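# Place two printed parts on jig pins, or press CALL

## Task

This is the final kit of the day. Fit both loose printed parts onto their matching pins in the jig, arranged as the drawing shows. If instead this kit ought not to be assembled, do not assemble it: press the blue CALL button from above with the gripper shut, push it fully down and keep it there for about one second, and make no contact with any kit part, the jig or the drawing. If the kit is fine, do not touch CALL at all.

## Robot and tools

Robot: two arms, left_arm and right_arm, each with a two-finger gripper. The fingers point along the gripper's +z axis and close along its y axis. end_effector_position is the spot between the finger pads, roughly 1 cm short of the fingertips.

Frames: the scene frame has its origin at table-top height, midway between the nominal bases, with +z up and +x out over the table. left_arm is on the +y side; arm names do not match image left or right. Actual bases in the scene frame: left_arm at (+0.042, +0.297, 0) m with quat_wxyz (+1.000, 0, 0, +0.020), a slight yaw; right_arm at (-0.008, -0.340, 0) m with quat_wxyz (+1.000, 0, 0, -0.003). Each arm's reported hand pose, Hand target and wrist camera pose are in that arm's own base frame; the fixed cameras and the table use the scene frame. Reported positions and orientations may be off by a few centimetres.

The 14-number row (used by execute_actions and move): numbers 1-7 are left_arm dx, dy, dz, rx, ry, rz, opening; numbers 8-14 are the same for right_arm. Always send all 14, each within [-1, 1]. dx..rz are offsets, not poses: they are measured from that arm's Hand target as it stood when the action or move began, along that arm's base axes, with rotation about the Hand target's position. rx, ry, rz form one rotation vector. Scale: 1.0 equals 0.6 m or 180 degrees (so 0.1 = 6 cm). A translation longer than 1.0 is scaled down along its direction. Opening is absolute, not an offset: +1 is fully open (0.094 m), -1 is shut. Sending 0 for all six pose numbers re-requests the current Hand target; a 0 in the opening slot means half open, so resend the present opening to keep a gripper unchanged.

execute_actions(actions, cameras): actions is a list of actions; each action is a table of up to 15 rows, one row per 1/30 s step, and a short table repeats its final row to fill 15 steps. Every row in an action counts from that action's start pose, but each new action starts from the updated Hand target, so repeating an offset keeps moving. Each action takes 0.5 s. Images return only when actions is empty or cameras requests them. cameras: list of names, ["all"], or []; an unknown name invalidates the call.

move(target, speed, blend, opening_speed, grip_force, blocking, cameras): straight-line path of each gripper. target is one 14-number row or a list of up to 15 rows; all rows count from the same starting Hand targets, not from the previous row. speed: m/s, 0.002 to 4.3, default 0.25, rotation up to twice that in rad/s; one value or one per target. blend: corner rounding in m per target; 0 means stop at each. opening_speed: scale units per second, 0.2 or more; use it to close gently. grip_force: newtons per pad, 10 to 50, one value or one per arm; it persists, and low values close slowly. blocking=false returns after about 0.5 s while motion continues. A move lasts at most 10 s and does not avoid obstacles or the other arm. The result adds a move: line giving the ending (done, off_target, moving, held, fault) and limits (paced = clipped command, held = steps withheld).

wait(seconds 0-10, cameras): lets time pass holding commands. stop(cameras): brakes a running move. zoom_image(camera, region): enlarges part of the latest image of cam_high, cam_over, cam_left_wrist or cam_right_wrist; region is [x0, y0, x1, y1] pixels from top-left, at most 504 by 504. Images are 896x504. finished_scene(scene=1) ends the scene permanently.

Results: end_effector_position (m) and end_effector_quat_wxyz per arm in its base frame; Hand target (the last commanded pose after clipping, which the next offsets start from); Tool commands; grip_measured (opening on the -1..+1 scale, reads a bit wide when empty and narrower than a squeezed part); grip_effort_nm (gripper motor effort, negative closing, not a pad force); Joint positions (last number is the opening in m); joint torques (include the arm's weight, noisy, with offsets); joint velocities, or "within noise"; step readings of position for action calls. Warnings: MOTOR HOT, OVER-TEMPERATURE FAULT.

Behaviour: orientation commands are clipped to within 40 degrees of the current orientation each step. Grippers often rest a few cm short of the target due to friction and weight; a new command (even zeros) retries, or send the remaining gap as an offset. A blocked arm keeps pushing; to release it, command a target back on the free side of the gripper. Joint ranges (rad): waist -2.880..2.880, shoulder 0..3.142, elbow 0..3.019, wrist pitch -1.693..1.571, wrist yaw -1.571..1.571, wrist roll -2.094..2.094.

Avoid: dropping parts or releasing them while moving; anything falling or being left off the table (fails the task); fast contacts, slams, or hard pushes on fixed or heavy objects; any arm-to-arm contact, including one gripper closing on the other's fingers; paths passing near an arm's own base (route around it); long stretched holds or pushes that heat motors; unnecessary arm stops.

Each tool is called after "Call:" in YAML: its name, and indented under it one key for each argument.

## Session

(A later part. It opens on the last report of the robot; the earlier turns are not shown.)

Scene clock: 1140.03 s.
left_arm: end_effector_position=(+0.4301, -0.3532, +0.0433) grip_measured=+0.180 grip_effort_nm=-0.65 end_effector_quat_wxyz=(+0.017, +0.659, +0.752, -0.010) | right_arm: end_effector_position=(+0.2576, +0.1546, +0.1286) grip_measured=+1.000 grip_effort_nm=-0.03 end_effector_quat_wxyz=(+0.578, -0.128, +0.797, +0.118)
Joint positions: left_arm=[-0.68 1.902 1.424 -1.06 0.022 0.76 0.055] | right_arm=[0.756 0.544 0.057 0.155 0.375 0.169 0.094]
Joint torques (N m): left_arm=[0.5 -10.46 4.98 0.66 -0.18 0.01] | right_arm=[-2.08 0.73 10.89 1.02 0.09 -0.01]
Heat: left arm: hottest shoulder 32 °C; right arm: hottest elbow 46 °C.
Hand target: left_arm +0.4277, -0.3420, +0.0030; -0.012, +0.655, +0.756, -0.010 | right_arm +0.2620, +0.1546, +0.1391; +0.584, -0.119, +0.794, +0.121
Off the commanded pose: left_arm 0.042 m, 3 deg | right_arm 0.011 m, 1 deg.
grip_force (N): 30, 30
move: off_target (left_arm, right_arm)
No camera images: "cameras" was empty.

Call:
move:
  target: [-0.02,0.0,0.0,0,0.015,0,0.02,0,0,0,0,0,0,1]
  cameras: []
  speed: 0.06

Call:
move:
  target: [-0.015,0.0,0.0,0,0,0,0.02,0,0,0,0,0,0,1]
  cameras: ["cam_over","cam_right_wrist"]
  speed: 0.06

Call:
zoom_image:
  camera: "cam_over"
  region: [430, 250, 560, 350]

Call:
zoom_image:
  camera: "cam_right_wrist"
  region: [290, 70, 450, 180]

Scene clock: 1149.40 s.
left_arm: end_effector_position=(+0.4293, -0.3532, +0.0428) grip_measured=+0.180 grip_effort_nm=-0.65 end_effector_quat_wxyz=(+0.016, +0.659, +0.751, -0.014) | right_arm: end_effector_position=(+0.2576, +0.1546, +0.1286) grip_measured=+1.000 grip_effort_nm=-0.03 end_effector_quat_wxyz=(+0.578, -0.128, +0.797, +0.118)
Joint positions: left_arm=[-0.678 1.902 1.423 -1.06 0.03 0.762 0.055] | right_arm=[0.756 0.544 0.057 0.155 0.375 0.169 0.094]
Joint torques (N m): left_arm=[0.21 -10.7 5.09 -0.73 0.52 -0.05] | right_arm=[-1.96 0.79 10.91 1.03 0.09 -0.01]
Heat: left arm: hottest shoulder 32 °C; right arm: hottest elbow 46 °C.
Hand target: left_arm +0.4157, -0.3420, +0.0030; -0.029, +0.654, +0.755, -0.025 | right_arm +0.2620, +0.1546, +0.1391; +0.584, -0.119, +0.794, +0.121
Off the commanded pose: left_arm 0.044 m, 5 deg | right_arm 0.011 m, 1 deg.
grip_force (N): 30, 30
move: off_target (left_arm, right_arm)
No camera images: "cameras" was empty.

Scene clock: 1150.40 s.
left_arm: end_effector_position=(+0.4293, -0.3525, +0.0424) grip_measured=+0.180 grip_effort_nm=-0.65 end_effector_quat_wxyz=(+0.019, +0.659, +0.752, -0.015) | right_arm: end_effector_position=(+0.2576, +0.1546, +0.1286) grip_measured=+1.000 grip_effort_nm=-0.02 end_effector_quat_wxyz=(+0.578, -0.128, +0.797, +0.118)
Joint positions: left_arm=[-0.677 1.899 1.417 -1.053 0.031 0.762 0.055] | right_arm=[0.756 0.544 0.057 0.155 0.375 0.169 0.094]
Joint torques (N m): left_arm=[0.26 -10.81 3.97 -0.31 0.54 -0.13] | right_arm=[-2.02 0.79 10.92 1.03 0.09 -0.01]
Heat: left arm: hottest shoulder 32 °C; right arm: hottest elbow 46 °C.
Hand target: left_arm +0.4067, -0.3420, +0.0030; -0.029, +0.654, +0.755, -0.025 | right_arm +0.2620, +0.1546, +0.1391; +0.584, -0.119, +0.794, +0.121
Off the commanded pose: left_arm 0.047 m, 6 deg | right_arm 0.011 m, 1 deg.
grip_force (N): 30, 30
move: off_target (left_arm, right_arm)
Images, in order (width x height): cam_over 896x504, cam_right_wrist 896x504.

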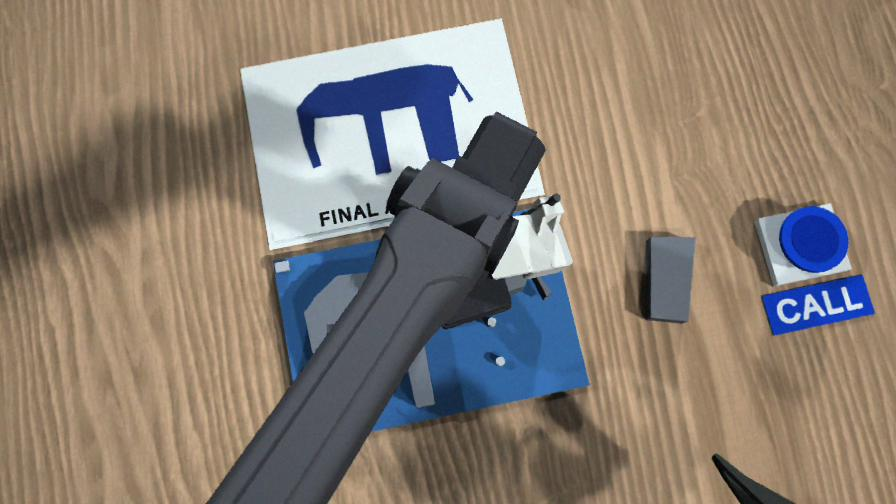

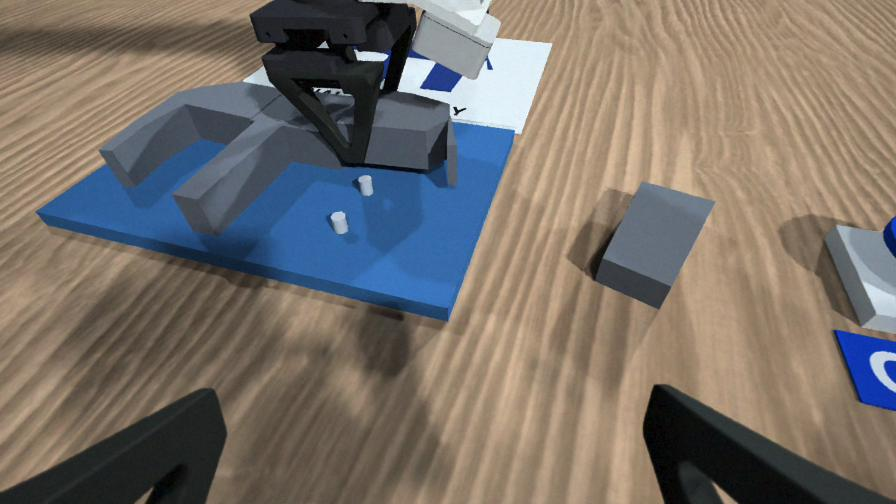

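Scaled by 3.877 from the camera's 896x504 image, which has a finer 1280x720 frame.

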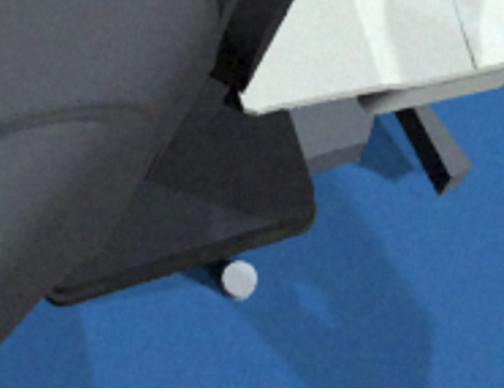

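Scaled by 3.150 from the camera's 896x504 image, which has a finer 1280x720 frame.

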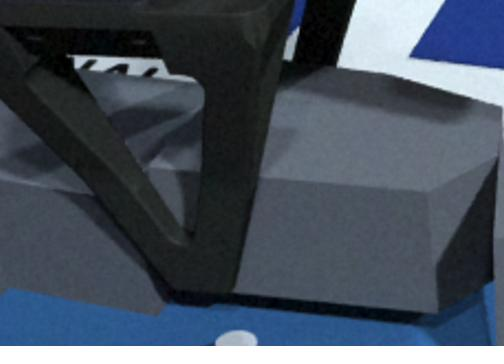

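Call:
move:
  target:
    - [0.005,-0.003,0.15,0,-0.01,0,0.02,0,0,0,0,0,0,1]
    - [0.022,-0.003,0.09,0,-0.01,0,0.02,0,0,0,0,0,0,1]
    - [0.022,-0.003,0.05,0,-0.01,0,0.02,0,0,0,0,0,0,1]
  cameras: ["cam_over","cam_right_wrist"]
  speed: 0.1

Call:
zoom_image:
  camera: "cam_over"
  region: [430, 250, 560, 350]

Call:
zoom_image:
  camera: "cam_right_wrist"
  region: [290, 70, 450, 180]

Scene clock: 1164.03 s.
left_arm: end_effector_position=(+0.4203, -0.3414, +0.0659) grip_measured=+0.180 grip_effort_nm=-0.65 end_effector_quat_wxyz=(-0.005, +0.652, +0.758, -0.012) | right_arm: end_effector_position=(+0.2576, +0.1546, +0.1286) grip_measured=+1.000 grip_effort_nm=-0.03 end_effector_quat_wxyz=(+0.578, -0.128, +0.797, +0.118)
Joint positions: left_arm=[-0.674 1.866 1.437 -1.152 0.024 0.746 0.055] | right_arm=[0.756 0.544 0.057 0.155 0.375 0.169 0.094]
Joint torques (N m): left_arm=[-0.38 -10.81 5.65 1.26 -0.02 0] | right_arm=[-1.96 0.85 10.89 1.01 0.08 -0.01]
Heat: left arm: hottest shoulder 32 °C; right arm: hottest elbow 46 °C.
Hand target: left_arm +0.4199, -0.3438, +0.0330; -0.017, +0.655, +0.756, -0.015 | right_arm +0.2620, +0.1546, +0.1391; +0.584, -0.119, +0.794, +0.121
Off the commanded pose: left_arm 0.033 m, 2 deg | right_arm 0.011 m, 1 deg.
grip_force (N): 30, 30
move: off_target (left_arm, right_arm)
Images, in order (width x height): cam_over 896x504, cam_right_wrist 896x504.

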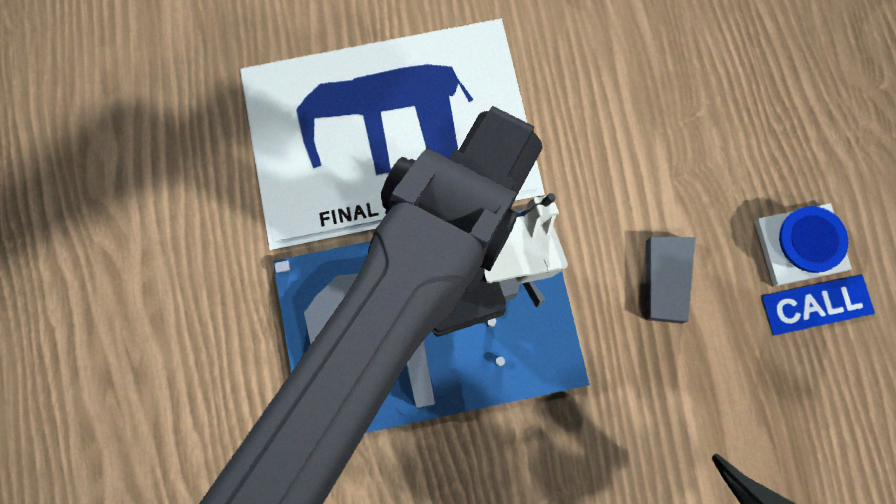

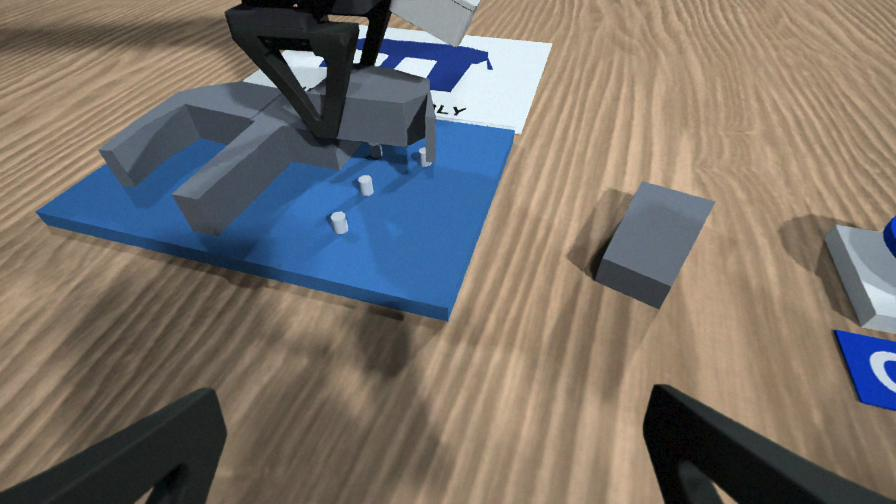

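Scaled by 3.877 from the camera's 896x504 image, which has a finer 1280x720 frame.

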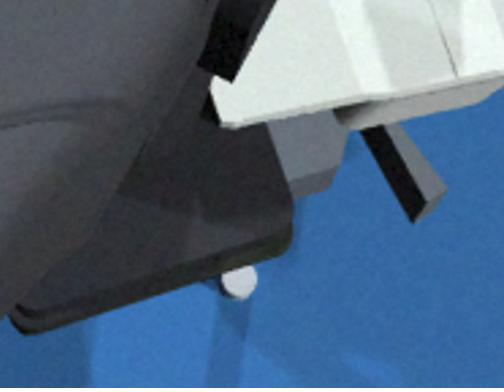

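Scaled by 3.150 from the camera's 896x504 image, which has a finer 1280x720 frame.

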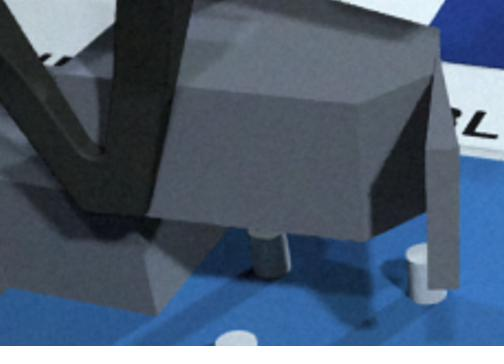

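Call:
move:
  target: [0.005,-0.02,0.09,0,-0.005,0,0.02,0,0,0,0,0,0,1]
  cameras: []
  speed: 0.1

Call:
execute_actions:
  actions:
    - [[0.02,0.02,0.02,0,0,0,0.02,0,0,0,0,0,0,1],[0.03,0.03,0.03,0,0,0,0.02,0,0,0,0,0,0,1],[0.03,0.03,0.03,0,0,0,0.02,0,0,0,0,0,0,1],[0.02,0.02,0.02,0,0,0,0.02,0,0,0,0,0,0,1],[0,0,0,0,0,0,0.02,0,0,0,0,0,0,1],[-0.02,-0.02,-0.02,0,0,0,0.02,0,0,0,0,0,0,1],[-0.025,-0.025,-0.025,0,0,0,0.02,0,0,0,0,0,0,1],[-0.025,-0.025,-0.025,0,0,0,0.02,0,0,0,0,0,0,1],[-0.01,-0.01,-0.01,0,0,0,0.02,0,0,0,0,0,0,1],[0.01,0.01,0.01,0,0,0,0.02,0,0,0,0,0,0,1],[0.018,0.018,0.018,0,0,0,0.02,0,0,0,0,0,0,1],[0.018,0.018,0.018,0,0,0,0.02,0,0,0,0,0,0,1],[0.005,0.005,0.005,0,0,0,0.02,0,0,0,0,0,0,1],[-0.01,-0.01,-0.01,0,0,0,0.02,0,0,0,0,0,0,1],[0,0,0,0,0,0,0.02,0,0,0,0,0,0,1]]

Scene clock: 1183.30 s.
left_arm: end_effector_position=(+0.4152, -0.3370, +0.0759) grip_measured=+0.180 grip_effort_nm=-0.65 end_effector_quat_wxyz=(-0.028, +0.652, +0.758, -0.010) | right_arm: end_effector_position=(+0.2576, +0.1546, +0.1286) grip_measured=+1.000 grip_effort_nm=-0.02 end_effector_quat_wxyz=(+0.578, -0.128, +0.797, +0.118)
Joint positions: left_arm=[-0.675 1.866 1.464 -1.224 0.018 0.746 0.055] | right_arm=[0.756 0.544 0.057 0.155 0.375 0.169 0.094]
Joint torques (N m): left_arm=[-1.79 -13.57 10.71 -0.57 -0.17 -0.12] | right_arm=[-1.96 0.79 10.89 1.02 0.09 -0.02]
Heat: left arm: hottest shoulder 32 °C; right arm: hottest elbow 46 °C.
Hand target: left_arm +0.4229, -0.3558, +0.0870; -0.012, +0.655, +0.756, -0.010 | right_arm +0.2620, +0.1546, +0.1391; +0.584, -0.119, +0.794, +0.121
Off the commanded pose: left_arm 0.023 m, 2 deg | right_arm 0.011 m, 1 deg.
grip_force (N): 30, 30
move: off_target (left_arm, right_arm)
No camera images: "cameras" was empty.

Scene clock: 1184.10 s.
left_arm: end_effector_position=(+0.4127, -0.3442, +0.0799) grip_measured=+0.180 grip_effort_nm=-0.65 end_effector_quat_wxyz=(-0.027, +0.657, +0.754, -0.009) | right_arm: end_effector_position=(+0.2576, +0.1546, +0.1286) grip_measured=+1.000 grip_effort_nm=-0.03 end_effector_quat_wxyz=(+0.578, -0.128, +0.797, +0.118)
Joint positions: left_arm=[-0.689 1.868 1.478 -1.235 0.016 0.745 0.055] | right_arm=[0.756 0.544 0.057 0.155 0.375 0.169 0.094]
Joint torques (N m): left_arm=[-1.08 -13.92 9.85 -0.32 -0.11 0] | right_arm=[-2.02 0.73 10.91 1.02 0.09 -0.02]
Heat: left arm: hottest shoulder 32 °C; right arm: hottest elbow 46 °C.
Hand target: left_arm +0.4229, -0.3558, +0.0870; -0.012, +0.655, +0.756, -0.010 | right_arm +0.2620, +0.1546, +0.1391; +0.584, -0.119, +0.794, +0.121
Off the commanded pose: left_arm 0.017 m, 2 deg | right_arm 0.011 m, 1 deg.
grip_force (N): 30, 30
Step readings (end_effector_position of left_arm | right_arm):
0: (+0.4152, -0.3370, +0.0759) | (+0.2576, +0.1546, +0.1286)
1: (+0.4152, -0.3370, +0.0759) | (+0.2576, +0.1546, +0.1286)
2: (+0.4148, -0.3367, +0.0765) | (+0.2576, +0.1546, +0.1286)
4: (+0.4140, -0.3357, +0.0782) | (+0.2576, +0.1546, +0.1286)
8: (+0.4160, -0.3373, +0.0808) | (+0.2576, +0.1546, +0.1286)
15: (+0.4127, -0.3442, +0.0799) | (+0.2576, +0.1546, +0.1286)

Call:
move:
  target:
    - [-0.07,-0.11,0.09,0,0,0,0.02,0,0,0,0,0,0,1]
    - [0.023,0.01,0.03,0,0,0,0.02,0,0,0,0,0,0,1]
    - [0.023,0.01,-0.055,0,0,0,0.02,0,0,0,0,0,0,1]
  cameras: ["cam_over"]
  speed: 0.12

Call:
zoom_image:
  camera: "cam_over"
  region: [430, 250, 560, 350]

Scene clock: 1196.63 s.
left_arm: end_effector_position=(+0.4311, -0.3498, +0.0629) grip_measured=+0.180 grip_effort_nm=-0.65 end_effector_quat_wxyz=(-0.012, +0.656, +0.755, -0.007) | right_arm: end_effector_position=(+0.2576, +0.1546, +0.1286) grip_measured=+1.000 grip_effort_nm=-0.02 end_effector_quat_wxyz=(+0.578, -0.128, +0.797, +0.118)
Joint positions: left_arm=[-0.677 1.909 1.493 -1.178 0.013 0.754 0.055] | right_arm=[0.756 0.544 0.057 0.155 0.375 0.169 0.094]
Joint torques (N m): left_arm=[0.09 -13.22 7.31 0.25 -0.01 0.12] | right_arm=[-1.9 0.73 10.91 1.01 0.08 -0.01]
Heat: left arm: hottest elbow 33 °C; right arm: hottest elbow 46 °C.
Hand target: left_arm +0.4367, -0.3498, +0.0540; -0.012, +0.655, +0.756, -0.010 | right_arm +0.2620, +0.1546, +0.1391; +0.584, -0.119, +0.794, +0.121
Off the commanded pose: left_arm 0.010 m, 0 deg | right_arm 0.011 m, 1 deg.
grip_force (N): 30, 30
move: off_target (right_arm)
Images, in order (width x height): cam_over 896x504.

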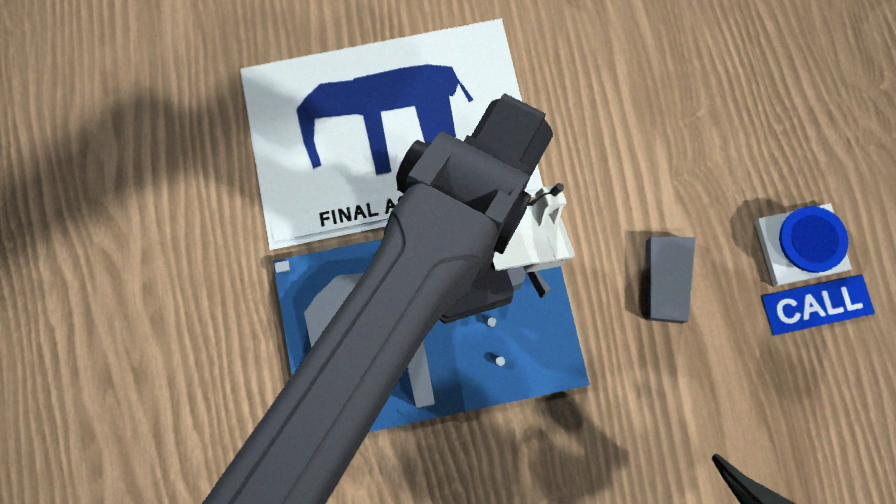

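Scaled by 3.877 from the camera's 896x504 image, which has a finer 1280x720 frame.

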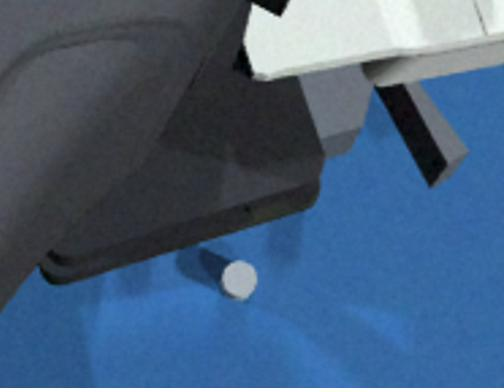

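Call:
move:
  target:
    - [-0.09,-0.12,0.145,0,0,0,0.02,0,0,0,0,0,0,1]
    - [-0.0085,-0.0055,0.085,0,0,0,0.02,0,0,0,0,0,0,1]
    - [-0.0085,-0.0055,-0.013,0,0,0,0.02,0,0,0,0,0,0,1]
  cameras: ["cam_over","cam_right_wrist"]
  speed: 0.12

Call:
zoom_image:
  camera: "cam_over"
  region: [430, 250, 560, 350]

Call:
zoom_image:
  camera: "cam_right_wrist"
  region: [290, 70, 450, 180]

Scene clock: 1206.97 s.
left_arm: end_effector_position=(+0.4264, -0.3575, +0.0580) grip_measured=+0.180 grip_effort_nm=-0.65 end_effector_quat_wxyz=(-0.005, +0.658, +0.753, -0.013) | right_arm: end_effector_position=(+0.2576, +0.1546, +0.1286) grip_measured=+1.000 grip_effort_nm=-0.02 end_effector_quat_wxyz=(+0.578, -0.128, +0.797, +0.118)
Joint positions: left_arm=[-0.689 1.909 1.479 -1.151 0.025 0.746 0.055] | right_arm=[0.756 0.544 0.057 0.155 0.375 0.169 0.094]
Joint torques (N m): left_arm=[-0.32 -13.27 7.27 0.01 -0.18 0.07] | right_arm=[-2.02 0.79 10.91 1.02 0.09 -0.01]
Heat: left arm: hottest elbow 33 °C; right arm: hottest elbow 46 °C.
Hand target: left_arm +0.4316, -0.3531, +0.0462; -0.012, +0.655, +0.756, -0.010 | right_arm +0.2620, +0.1546, +0.1391; +0.584, -0.119, +0.794, +0.121
Off the commanded pose: left_arm 0.014 m, 1 deg | right_arm 0.011 m, 1 deg.
grip_force (N): 30, 30
move: off_target (left_arm, right_arm)
Images, in order (width x height): cam_over 896x504, cam_right_wrist 896x504.

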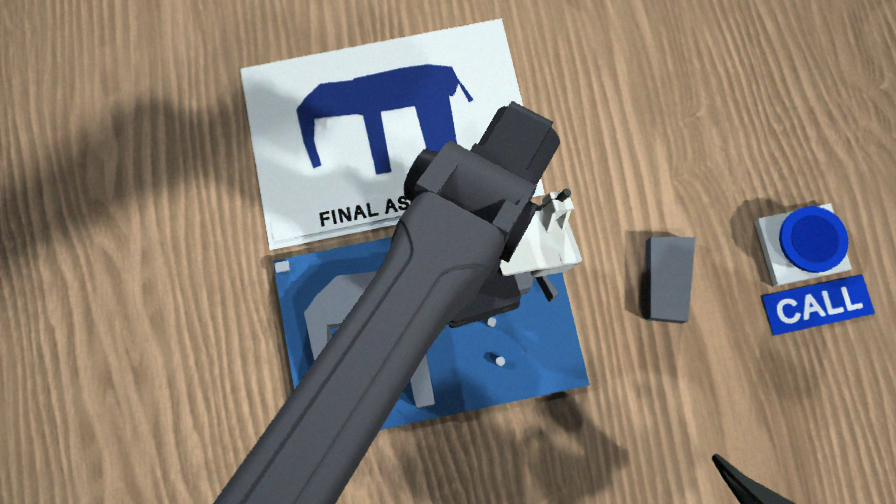

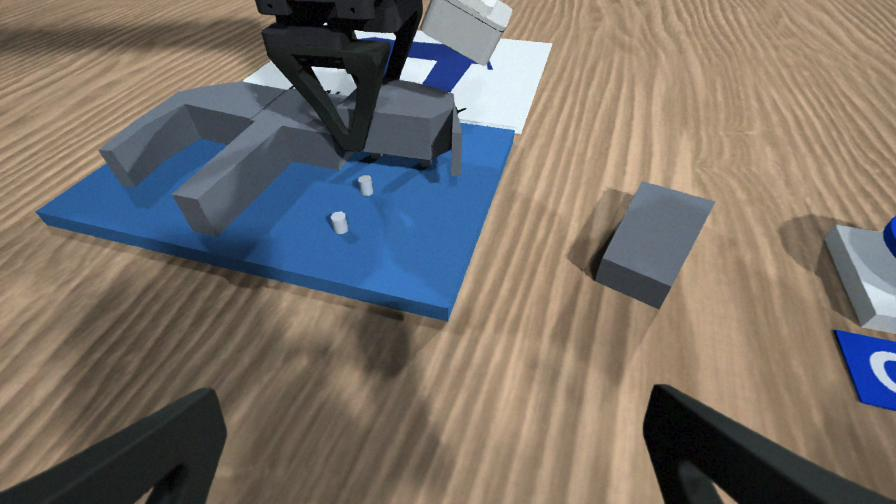

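Scaled by 3.877 from the camera's 896x504 image, which has a finer 1280x720 frame.

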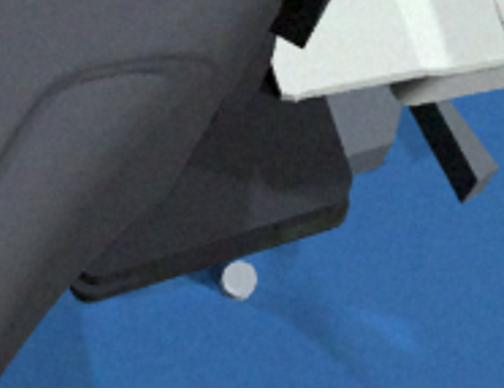

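Scaled by 3.150 from the camera's 896x504 image, which has a finer 1280x720 frame.

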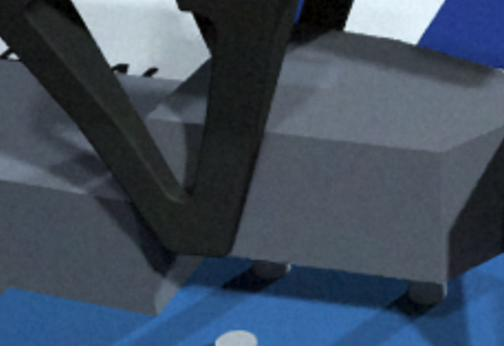

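Call:
move:
  target:
    - [-0.08,-0.115,0.158,0,0,0,0.02,0,0,0,0,0,0,1]
    - [0.0025,0.0117,0.095,0,0,0,0.02,0,0,0,0,0,0,1]
    - [0.0025,0.0117,-0.003,0,0,0,0.02,0,0,0,0,0,0,1]
  cameras: ["cam_over","cam_right_wrist"]
  speed: 0.12

Call:
zoom_image:
  camera: "cam_over"
  region: [430, 250, 560, 350]

Call:
zoom_image:
  camera: "cam_right_wrist"
  region: [290, 70, 450, 180]

Scene clock: 1223.73 s.
left_arm: end_effector_position=(+0.4314, -0.3490, +0.0668) grip_measured=+0.180 grip_effort_nm=-0.65 end_effector_quat_wxyz=(+0.000, +0.651, +0.759, -0.007) | right_arm: end_effector_position=(+0.2576, +0.1546, +0.1286) grip_measured=+1.000 grip_effort_nm=-0.02 end_effector_quat_wxyz=(+0.578, -0.128, +0.797, +0.118)
Joint positions: left_arm=[-0.675 1.891 1.476 -1.157 0.013 0.743 0.055] | right_arm=[0.756 0.544 0.057 0.155 0.375 0.169 0.094]
Joint torques (N m): left_arm=[-0.09 -12.04 6.24 0.49 0.01 0.01] | right_arm=[-1.96 0.73 10.91 1.02 0.09 -0.01]
Heat: left arm: hottest elbow 33 °C; right arm: hottest elbow 46 °C.
Hand target: left_arm +0.4331, -0.3460, +0.0444; -0.012, +0.655, +0.756, -0.010 | right_arm +0.2620, +0.1546, +0.1391; +0.584, -0.119, +0.794, +0.121
Off the commanded pose: left_arm 0.023 m, 1 deg | right_arm 0.011 m, 1 deg.
grip_force (N): 30, 30
move: off_target (left_arm, right_arm)
Images, in order (width x height): cam_over 896x504, cam_right_wrist 896x504.

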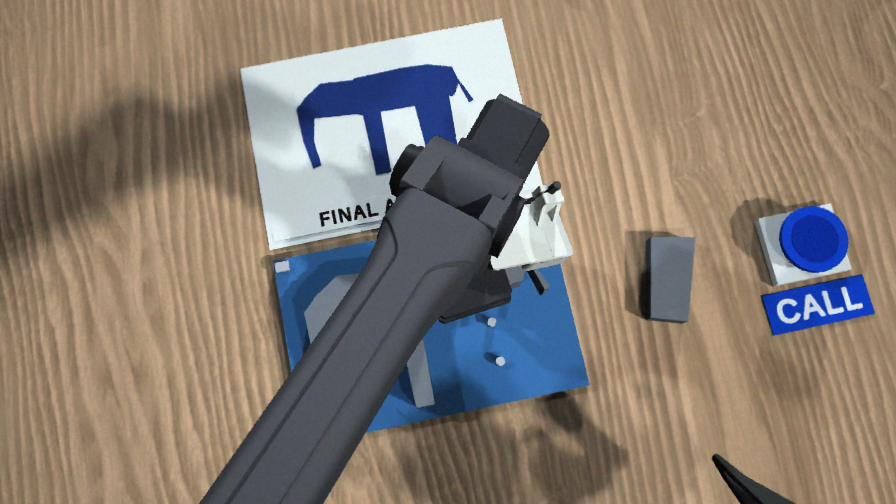

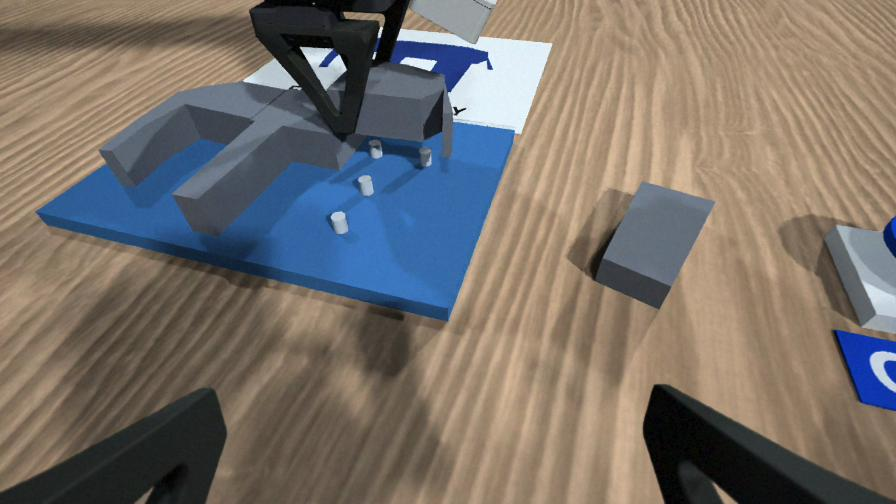

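Scaled by 3.877 from the camera's 896x504 image, which has a finer 1280x720 frame.

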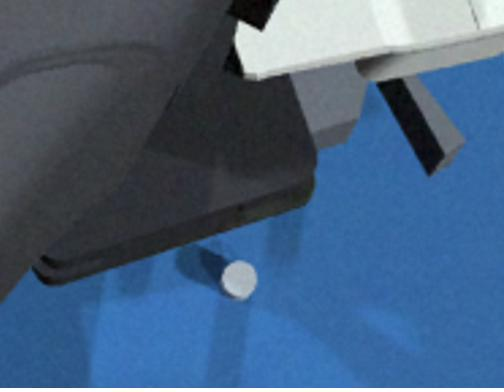

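Scaled by 3.150 from the camera's 896x504 image, which has a finer 1280x720 frame.

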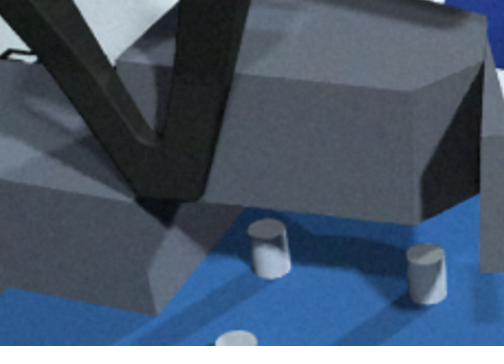

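Call:
move:
  target:
    - [-0.08,-0.115,0.16,0,0,0,0.02,0,0,0,0,0,0,1]
    - [-0.0037,-0.005,0.1,0,0,0,0.02,0,0,0,0,0,0,1]
    - [-0.0037,-0.005,-0.003,0,0,0,0.02,0,0,0,0,0,0,1]
  cameras: ["cam_over","cam_right_wrist"]
  speed: 0.12

Call:
zoom_image:
  camera: "cam_over"
  region: [430, 250, 560, 350]

Call:
zoom_image:
  camera: "cam_right_wrist"
  region: [290, 70, 450, 180]

Scene clock: 1235.13 s.
left_arm: end_effector_position=(+0.4258, -0.3488, +0.0660) grip_measured=+0.180 grip_effort_nm=-0.65 end_effector_quat_wxyz=(-0.007, +0.651, +0.759, -0.007) | right_arm: end_effector_position=(+0.2576, +0.1546, +0.1286) grip_measured=+1.000 grip_effort_nm=-0.03 end_effector_quat_wxyz=(+0.578, -0.128, +0.797, +0.118)
Joint positions: left_arm=[-0.681 1.889 1.472 -1.168 0.013 0.737 0.055] | right_arm=[0.756 0.544 0.057 0.155 0.375 0.169 0.094]
Joint torques (N m): left_arm=[0.26 -10.99 6.37 0.98 0.06 0.06] | right_arm=[-1.96 0.79 10.91 1.03 0.08 -0.01]
Heat: left arm: hottest elbow 33 °C; right arm: hottest elbow 46 °C.
Hand target: left_arm +0.4308, -0.3490, +0.0426; -0.012, +0.655, +0.756, -0.010 | right_arm +0.2620, +0.1546, +0.1391; +0.584, -0.119, +0.794, +0.121
Off the commanded pose: left_arm 0.024 m, 1 deg | right_arm 0.011 m, 1 deg.
grip_force (N): 30, 30
move: off_target (left_arm, right_arm)
Images, in order (width x height): cam_over 896x504, cam_right_wrist 896x504.

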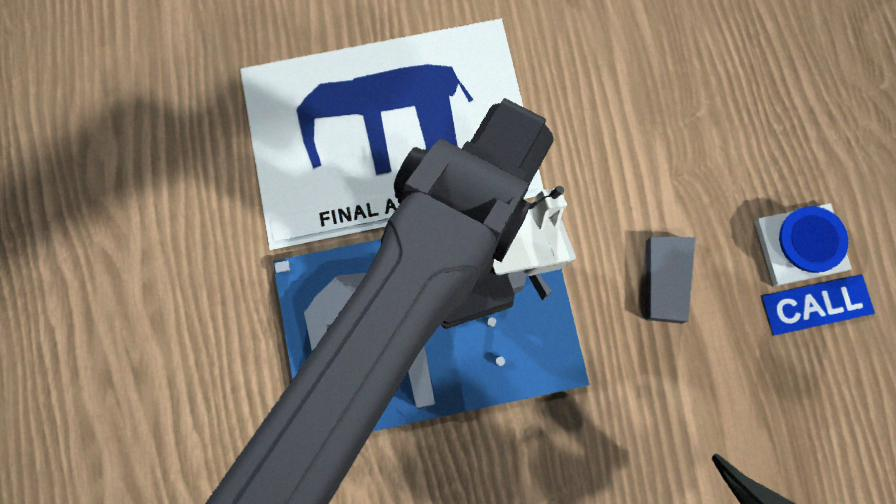

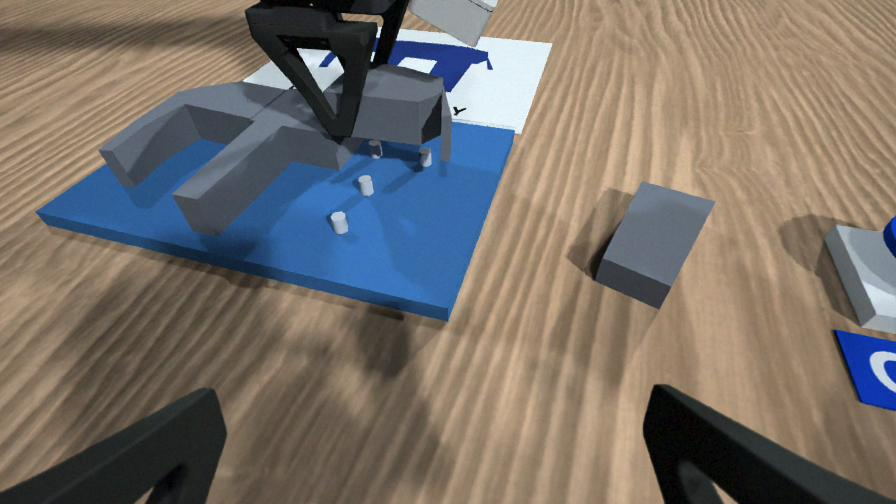

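Scaled by 3.877 from the camera's 896x504 image, which has a finer 1280x720 frame.

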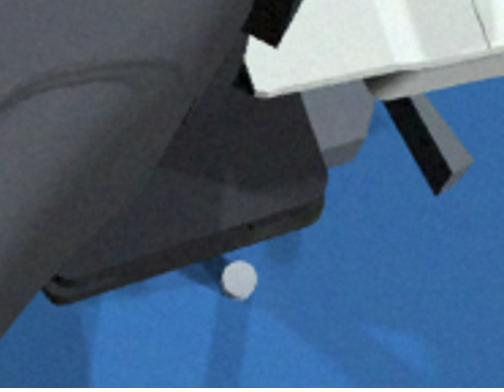

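Scaled by 3.150 from the camera's 896x504 image, which has a finer 1280x720 frame.

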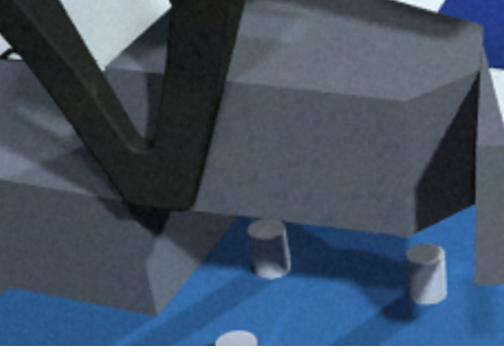

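Call:
move:
  target:
    - [-0.08,-0.115,0.16,0,0,0,0.02,0,0,0,0,0,0,1]
    - [-0.0045,-0.0035,0.1,0,0,0,0.02,0,0,0,0,0,0,1]
    - [-0.0045,-0.0035,-0.003,0,0,0,0.02,0,0,0,0,0,0,1]
  cameras: ["cam_over","cam_right_wrist"]
  speed: 0.12

Call:
zoom_image:
  camera: "cam_over"
  region: [430, 250, 560, 350]

Call:
zoom_image:
  camera: "cam_right_wrist"
  region: [290, 70, 450, 180]

Scene clock: 1247.70 s.
left_arm: end_effector_position=(+0.4239, -0.3516, +0.0663) grip_measured=+0.179 grip_effort_nm=-0.65 end_effector_quat_wxyz=(-0.006, +0.651, +0.759, -0.007) | right_arm: end_effector_position=(+0.2576, +0.1546, +0.1286) grip_measured=+1.000 grip_effort_nm=-0.03 end_effector_quat_wxyz=(+0.578, -0.128, +0.797, +0.118)
Joint positions: left_arm=[-0.688 1.888 1.47 -1.165 0.013 0.731 0.055] | right_arm=[0.756 0.544 0.057 0.155 0.375 0.169 0.094]
Joint torques (N m): left_arm=[0.21 -10.87 6.2 1.24 0.06 0.15] | right_arm=[-1.9 0.73 10.91 1.03 0.08 -0.01]
Heat: left arm: hottest elbow 33 °C; right arm: hottest elbow 46 °C.
Hand target: left_arm +0.4281, -0.3511, +0.0408; -0.012, +0.655, +0.756, -0.010 | right_arm +0.2620, +0.1546, +0.1391; +0.584, -0.119, +0.794, +0.121
Off the commanded pose: left_arm 0.026 m, 1 deg | right_arm 0.011 m, 1 deg.
grip_force (N): 30, 30
move: off_target (left_arm, right_arm)
Images, in order (width x height): cam_over 896x504, cam_right_wrist 896x504.

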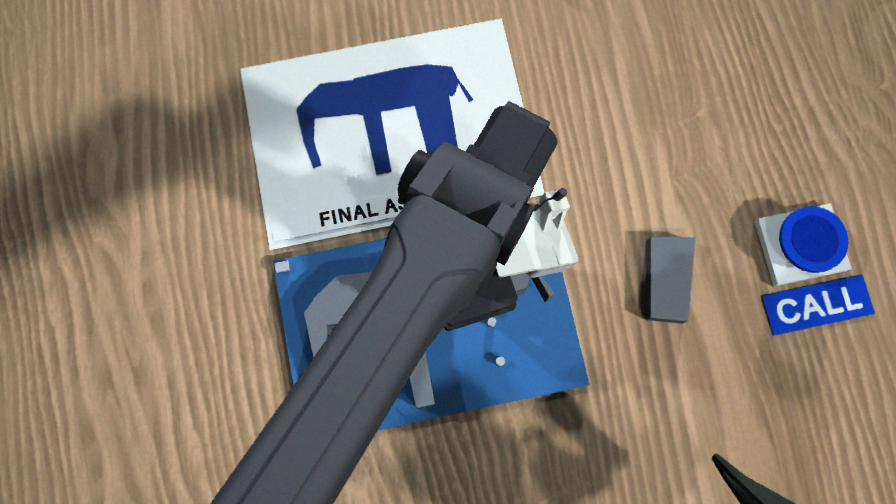

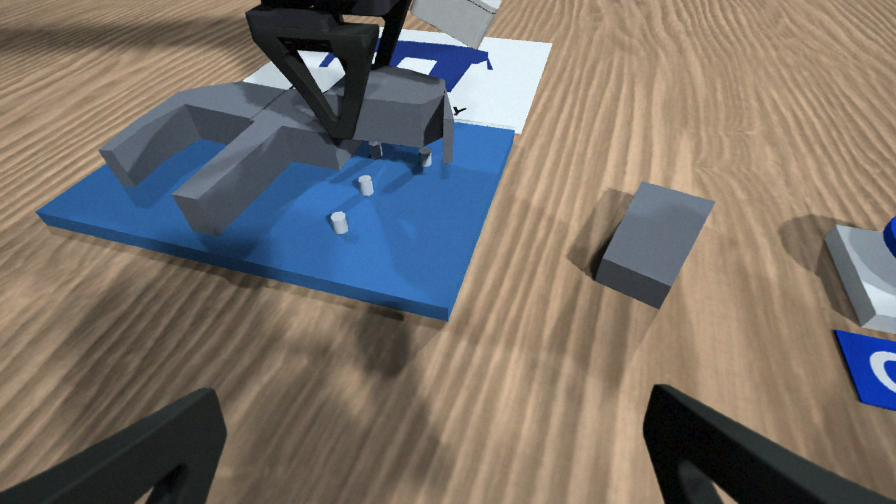

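Scaled by 3.877 from the camera's 896x504 image, which has a finer 1280x720 frame.

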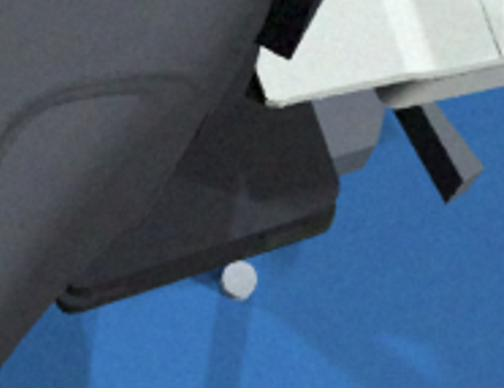

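Scaled by 3.150 from the camera's 896x504 image, which has a finer 1280x720 frame.

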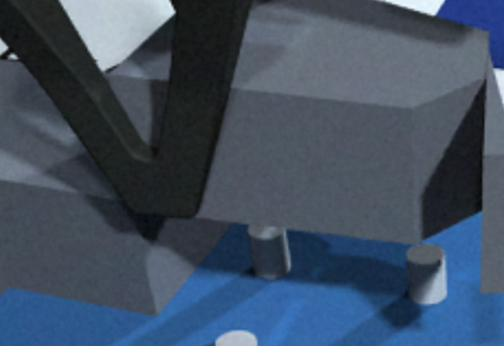

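Call:
move:
  target: [-0.006,-0.012,0,0,0,0,0.02,0,0,0,0,0,0,1]
  cameras: []
  speed: 0.1

Call:
move:
  target: [-0.004,-0.008,0,0,0,0,0.02,0,0,0,0,0,0,1]
  cameras: ["cam_over"]
  speed: 0.1

Call:
zoom_image:
  camera: "cam_over"
  region: [430, 250, 560, 350]

Scene clock: 1255.63 s.
left_arm: end_effector_position=(+0.4239, -0.3516, +0.0663) grip_measured=+0.179 grip_effort_nm=-0.65 end_effector_quat_wxyz=(-0.006, +0.651, +0.759, -0.007) | right_arm: end_effector_position=(+0.2576, +0.1546, +0.1286) grip_measured=+1.000 grip_effort_nm=-0.03 end_effector_quat_wxyz=(+0.578, -0.128, +0.797, +0.118)
Joint positions: left_arm=[-0.688 1.888 1.47 -1.165 0.013 0.731 0.055] | right_arm=[0.756 0.544 0.057 0.155 0.375 0.169 0.094]
Joint torques (N m): left_arm=[-1.79 -11.05 6.61 0.96 0.06 0] | right_arm=[-1.9 0.79 10.91 1.02 0.09 -0.01]
Heat: left arm: hottest elbow 33 °C; right arm: hottest elbow 46 °C.
Hand target: left_arm +0.4245, -0.3583, +0.0408; -0.012, +0.655, +0.756, -0.010 | right_arm +0.2620, +0.1546, +0.1391; +0.584, -0.119, +0.794, +0.121
Off the commanded pose: left_arm 0.026 m, 1 deg | right_arm 0.011 m, 1 deg.
grip_force (N): 30, 30
move: off_target (left_arm, right_arm)
No camera images: "cameras" was empty.

Scene clock: 1256.83 s.
left_arm: end_effector_position=(+0.4239, -0.3516, +0.0663) grip_measured=+0.179 grip_effort_nm=-0.64 end_effector_quat_wxyz=(-0.006, +0.649, +0.761, -0.007) | right_arm: end_effector_position=(+0.2576, +0.1546, +0.1286) grip_measured=+1.000 grip_effort_nm=-0.02 end_effector_quat_wxyz=(+0.578, -0.128, +0.797, +0.118)
Joint positions: left_arm=[-0.688 1.888 1.47 -1.165 0.013 0.725 0.055] | right_arm=[0.756 0.544 0.057 0.155 0.375 0.169 0.094]
Joint torques (N m): left_arm=[-1.85 -11.05 6.78 1.01 -0.01 -0.13] | right_arm=[-1.96 0.73 10.91 1.05 0.09 -0.01]
Heat: left arm: hottest shoulder 32 °C; right arm: hottest elbow 46 °C.
Hand target: left_arm +0.4221, -0.3631, +0.0408; -0.012, +0.655, +0.756, -0.010 | right_arm +0.2620, +0.1546, +0.1391; +0.584, -0.119, +0.794, +0.121
Off the commanded pose: left_arm 0.028 m, 1 deg | right_arm 0.011 m, 1 deg.
grip_force (N): 30, 30
move: off_target (left_arm, right_arm)
Images, in order (width x height): cam_over 896x504.

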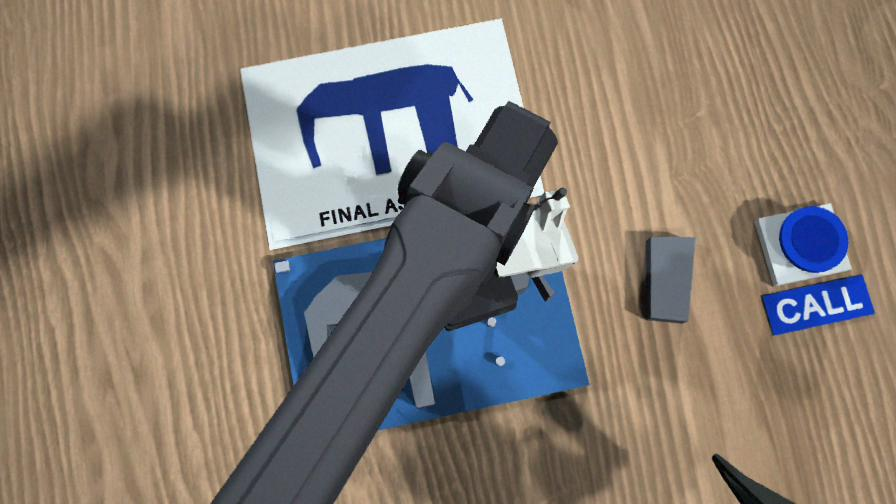

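Scaled by 3.877 from the camera's 896x504 image, which has a finer 1280x720 frame.

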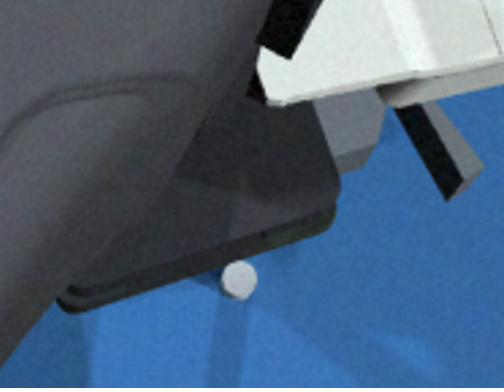

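Call:
move:
  target: [-0.004,-0.008,0,0,0,0,0.02,0,0,0,0,0,0,1]
  cameras: []
  speed: 0.1

Call:
move:
  target: [-0.004,-0.008,0,0,0,0,0.02,0,0,0,0,0,0,1]
  cameras: ["cam_over","cam_right_wrist"]
  speed: 0.1

Call:
zoom_image:
  camera: "cam_over"
  region: [430, 250, 560, 350]

Call:
zoom_image:
  camera: "cam_right_wrist"
  region: [290, 70, 450, 180]

Scene clock: 1263.23 s.
left_arm: end_effector_position=(+0.4240, -0.3514, +0.0663) grip_measured=+0.179 grip_effort_nm=-0.65 end_effector_quat_wxyz=(-0.006, +0.645, +0.764, -0.006) | right_arm: end_effector_position=(+0.2576, +0.1546, +0.1286) grip_measured=+1.000 grip_effort_nm=-0.03 end_effector_quat_wxyz=(+0.578, -0.128, +0.797, +0.118)
Joint positions: left_arm=[-0.688 1.888 1.47 -1.165 0.011 0.716 0.055] | right_arm=[0.756 0.544 0.057 0.155 0.375 0.169 0.094]
Joint torques (N m): left_arm=[-2.2 -10.75 7.32 0.95 0.04 -0.05] | right_arm=[-1.96 0.85 10.91 1.03 0.09 -0.01]
Heat: left arm: hottest shoulder 32 °C; right arm: hottest elbow 47 °C.
Hand target: left_arm +0.4197, -0.3679, +0.0408; -0.012, +0.655, +0.756, -0.010 | right_arm +0.2620, +0.1546, +0.1391; +0.584, -0.119, +0.794, +0.121
Off the commanded pose: left_arm 0.031 m, 2 deg | right_arm 0.011 m, 1 deg.
grip_force (N): 30, 30
move: off_target (left_arm, right_arm)
No camera images: "cameras" was empty.

Scene clock: 1264.27 s.
left_arm: end_effector_position=(+0.4236, -0.3525, +0.0663) grip_measured=+0.179 grip_effort_nm=-0.65 end_effector_quat_wxyz=(-0.005, +0.643, +0.766, -0.004) | right_arm: end_effector_position=(+0.2576, +0.1546, +0.1286) grip_measured=+1.000 grip_effort_nm=-0.02 end_effector_quat_wxyz=(+0.578, -0.128, +0.797, +0.118)
Joint positions: left_arm=[-0.691 1.888 1.47 -1.163 0.008 0.707 0.055] | right_arm=[0.756 0.544 0.057 0.155 0.375 0.169 0.094]
Joint torques (N m): left_arm=[-2.67 -10.34 7.53 0.85 0.28 -0.11] | right_arm=[-1.96 0.79 10.91 1.03 0.09 -0.02]
Heat: left arm: hottest shoulder 32 °C; right arm: hottest elbow 47 °C.
Hand target: left_arm +0.4173, -0.3727, +0.0408; -0.012, +0.655, +0.756, -0.010 | right_arm +0.2620, +0.1546, +0.1391; +0.584, -0.119, +0.794, +0.121
Off the commanded pose: left_arm 0.033 m, 2 deg | right_arm 0.011 m, 1 deg.
grip_force (N): 30, 30
move: off_target (left_arm, right_arm)
Images, in order (width x height): cam_over 896x504, cam_right_wrist 896x504.

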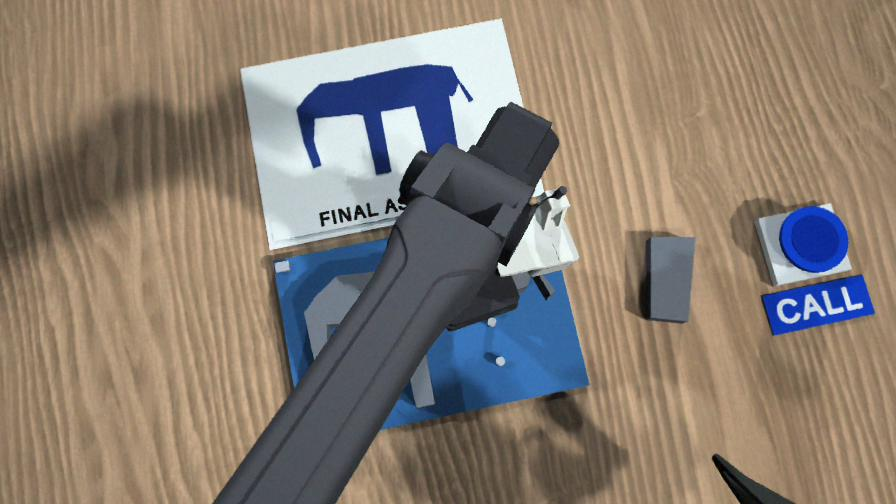

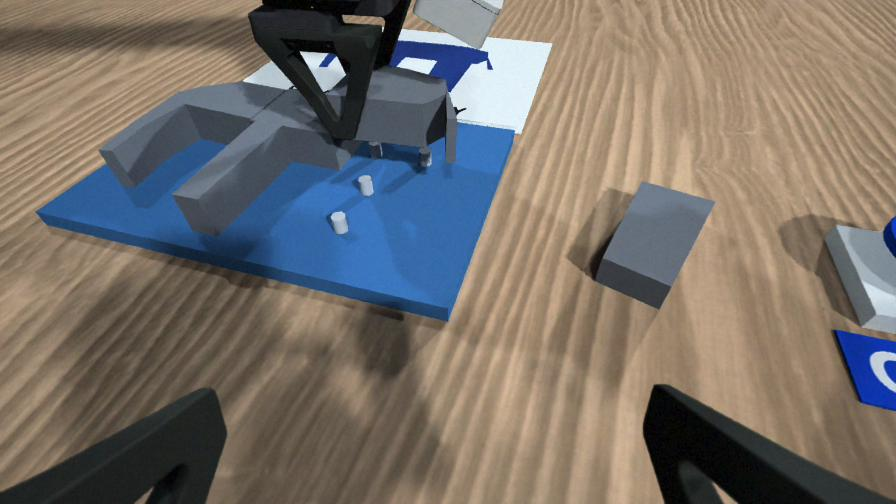

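Scaled by 3.877 from the camera's 896x504 image, which has a finer 1280x720 frame.

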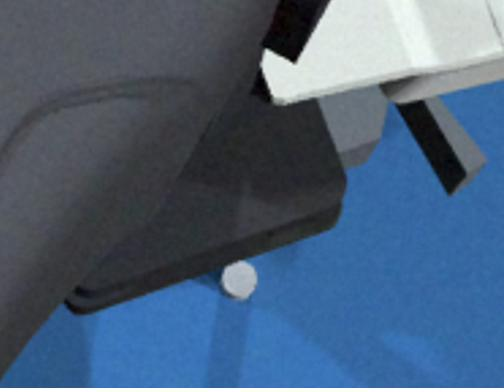

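Scaled by 3.150 from the camera's 896x504 image, which has a finer 1280x720 frame.

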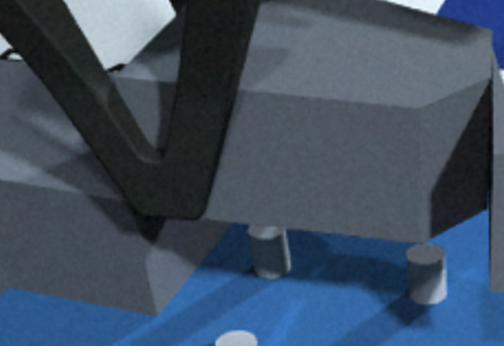

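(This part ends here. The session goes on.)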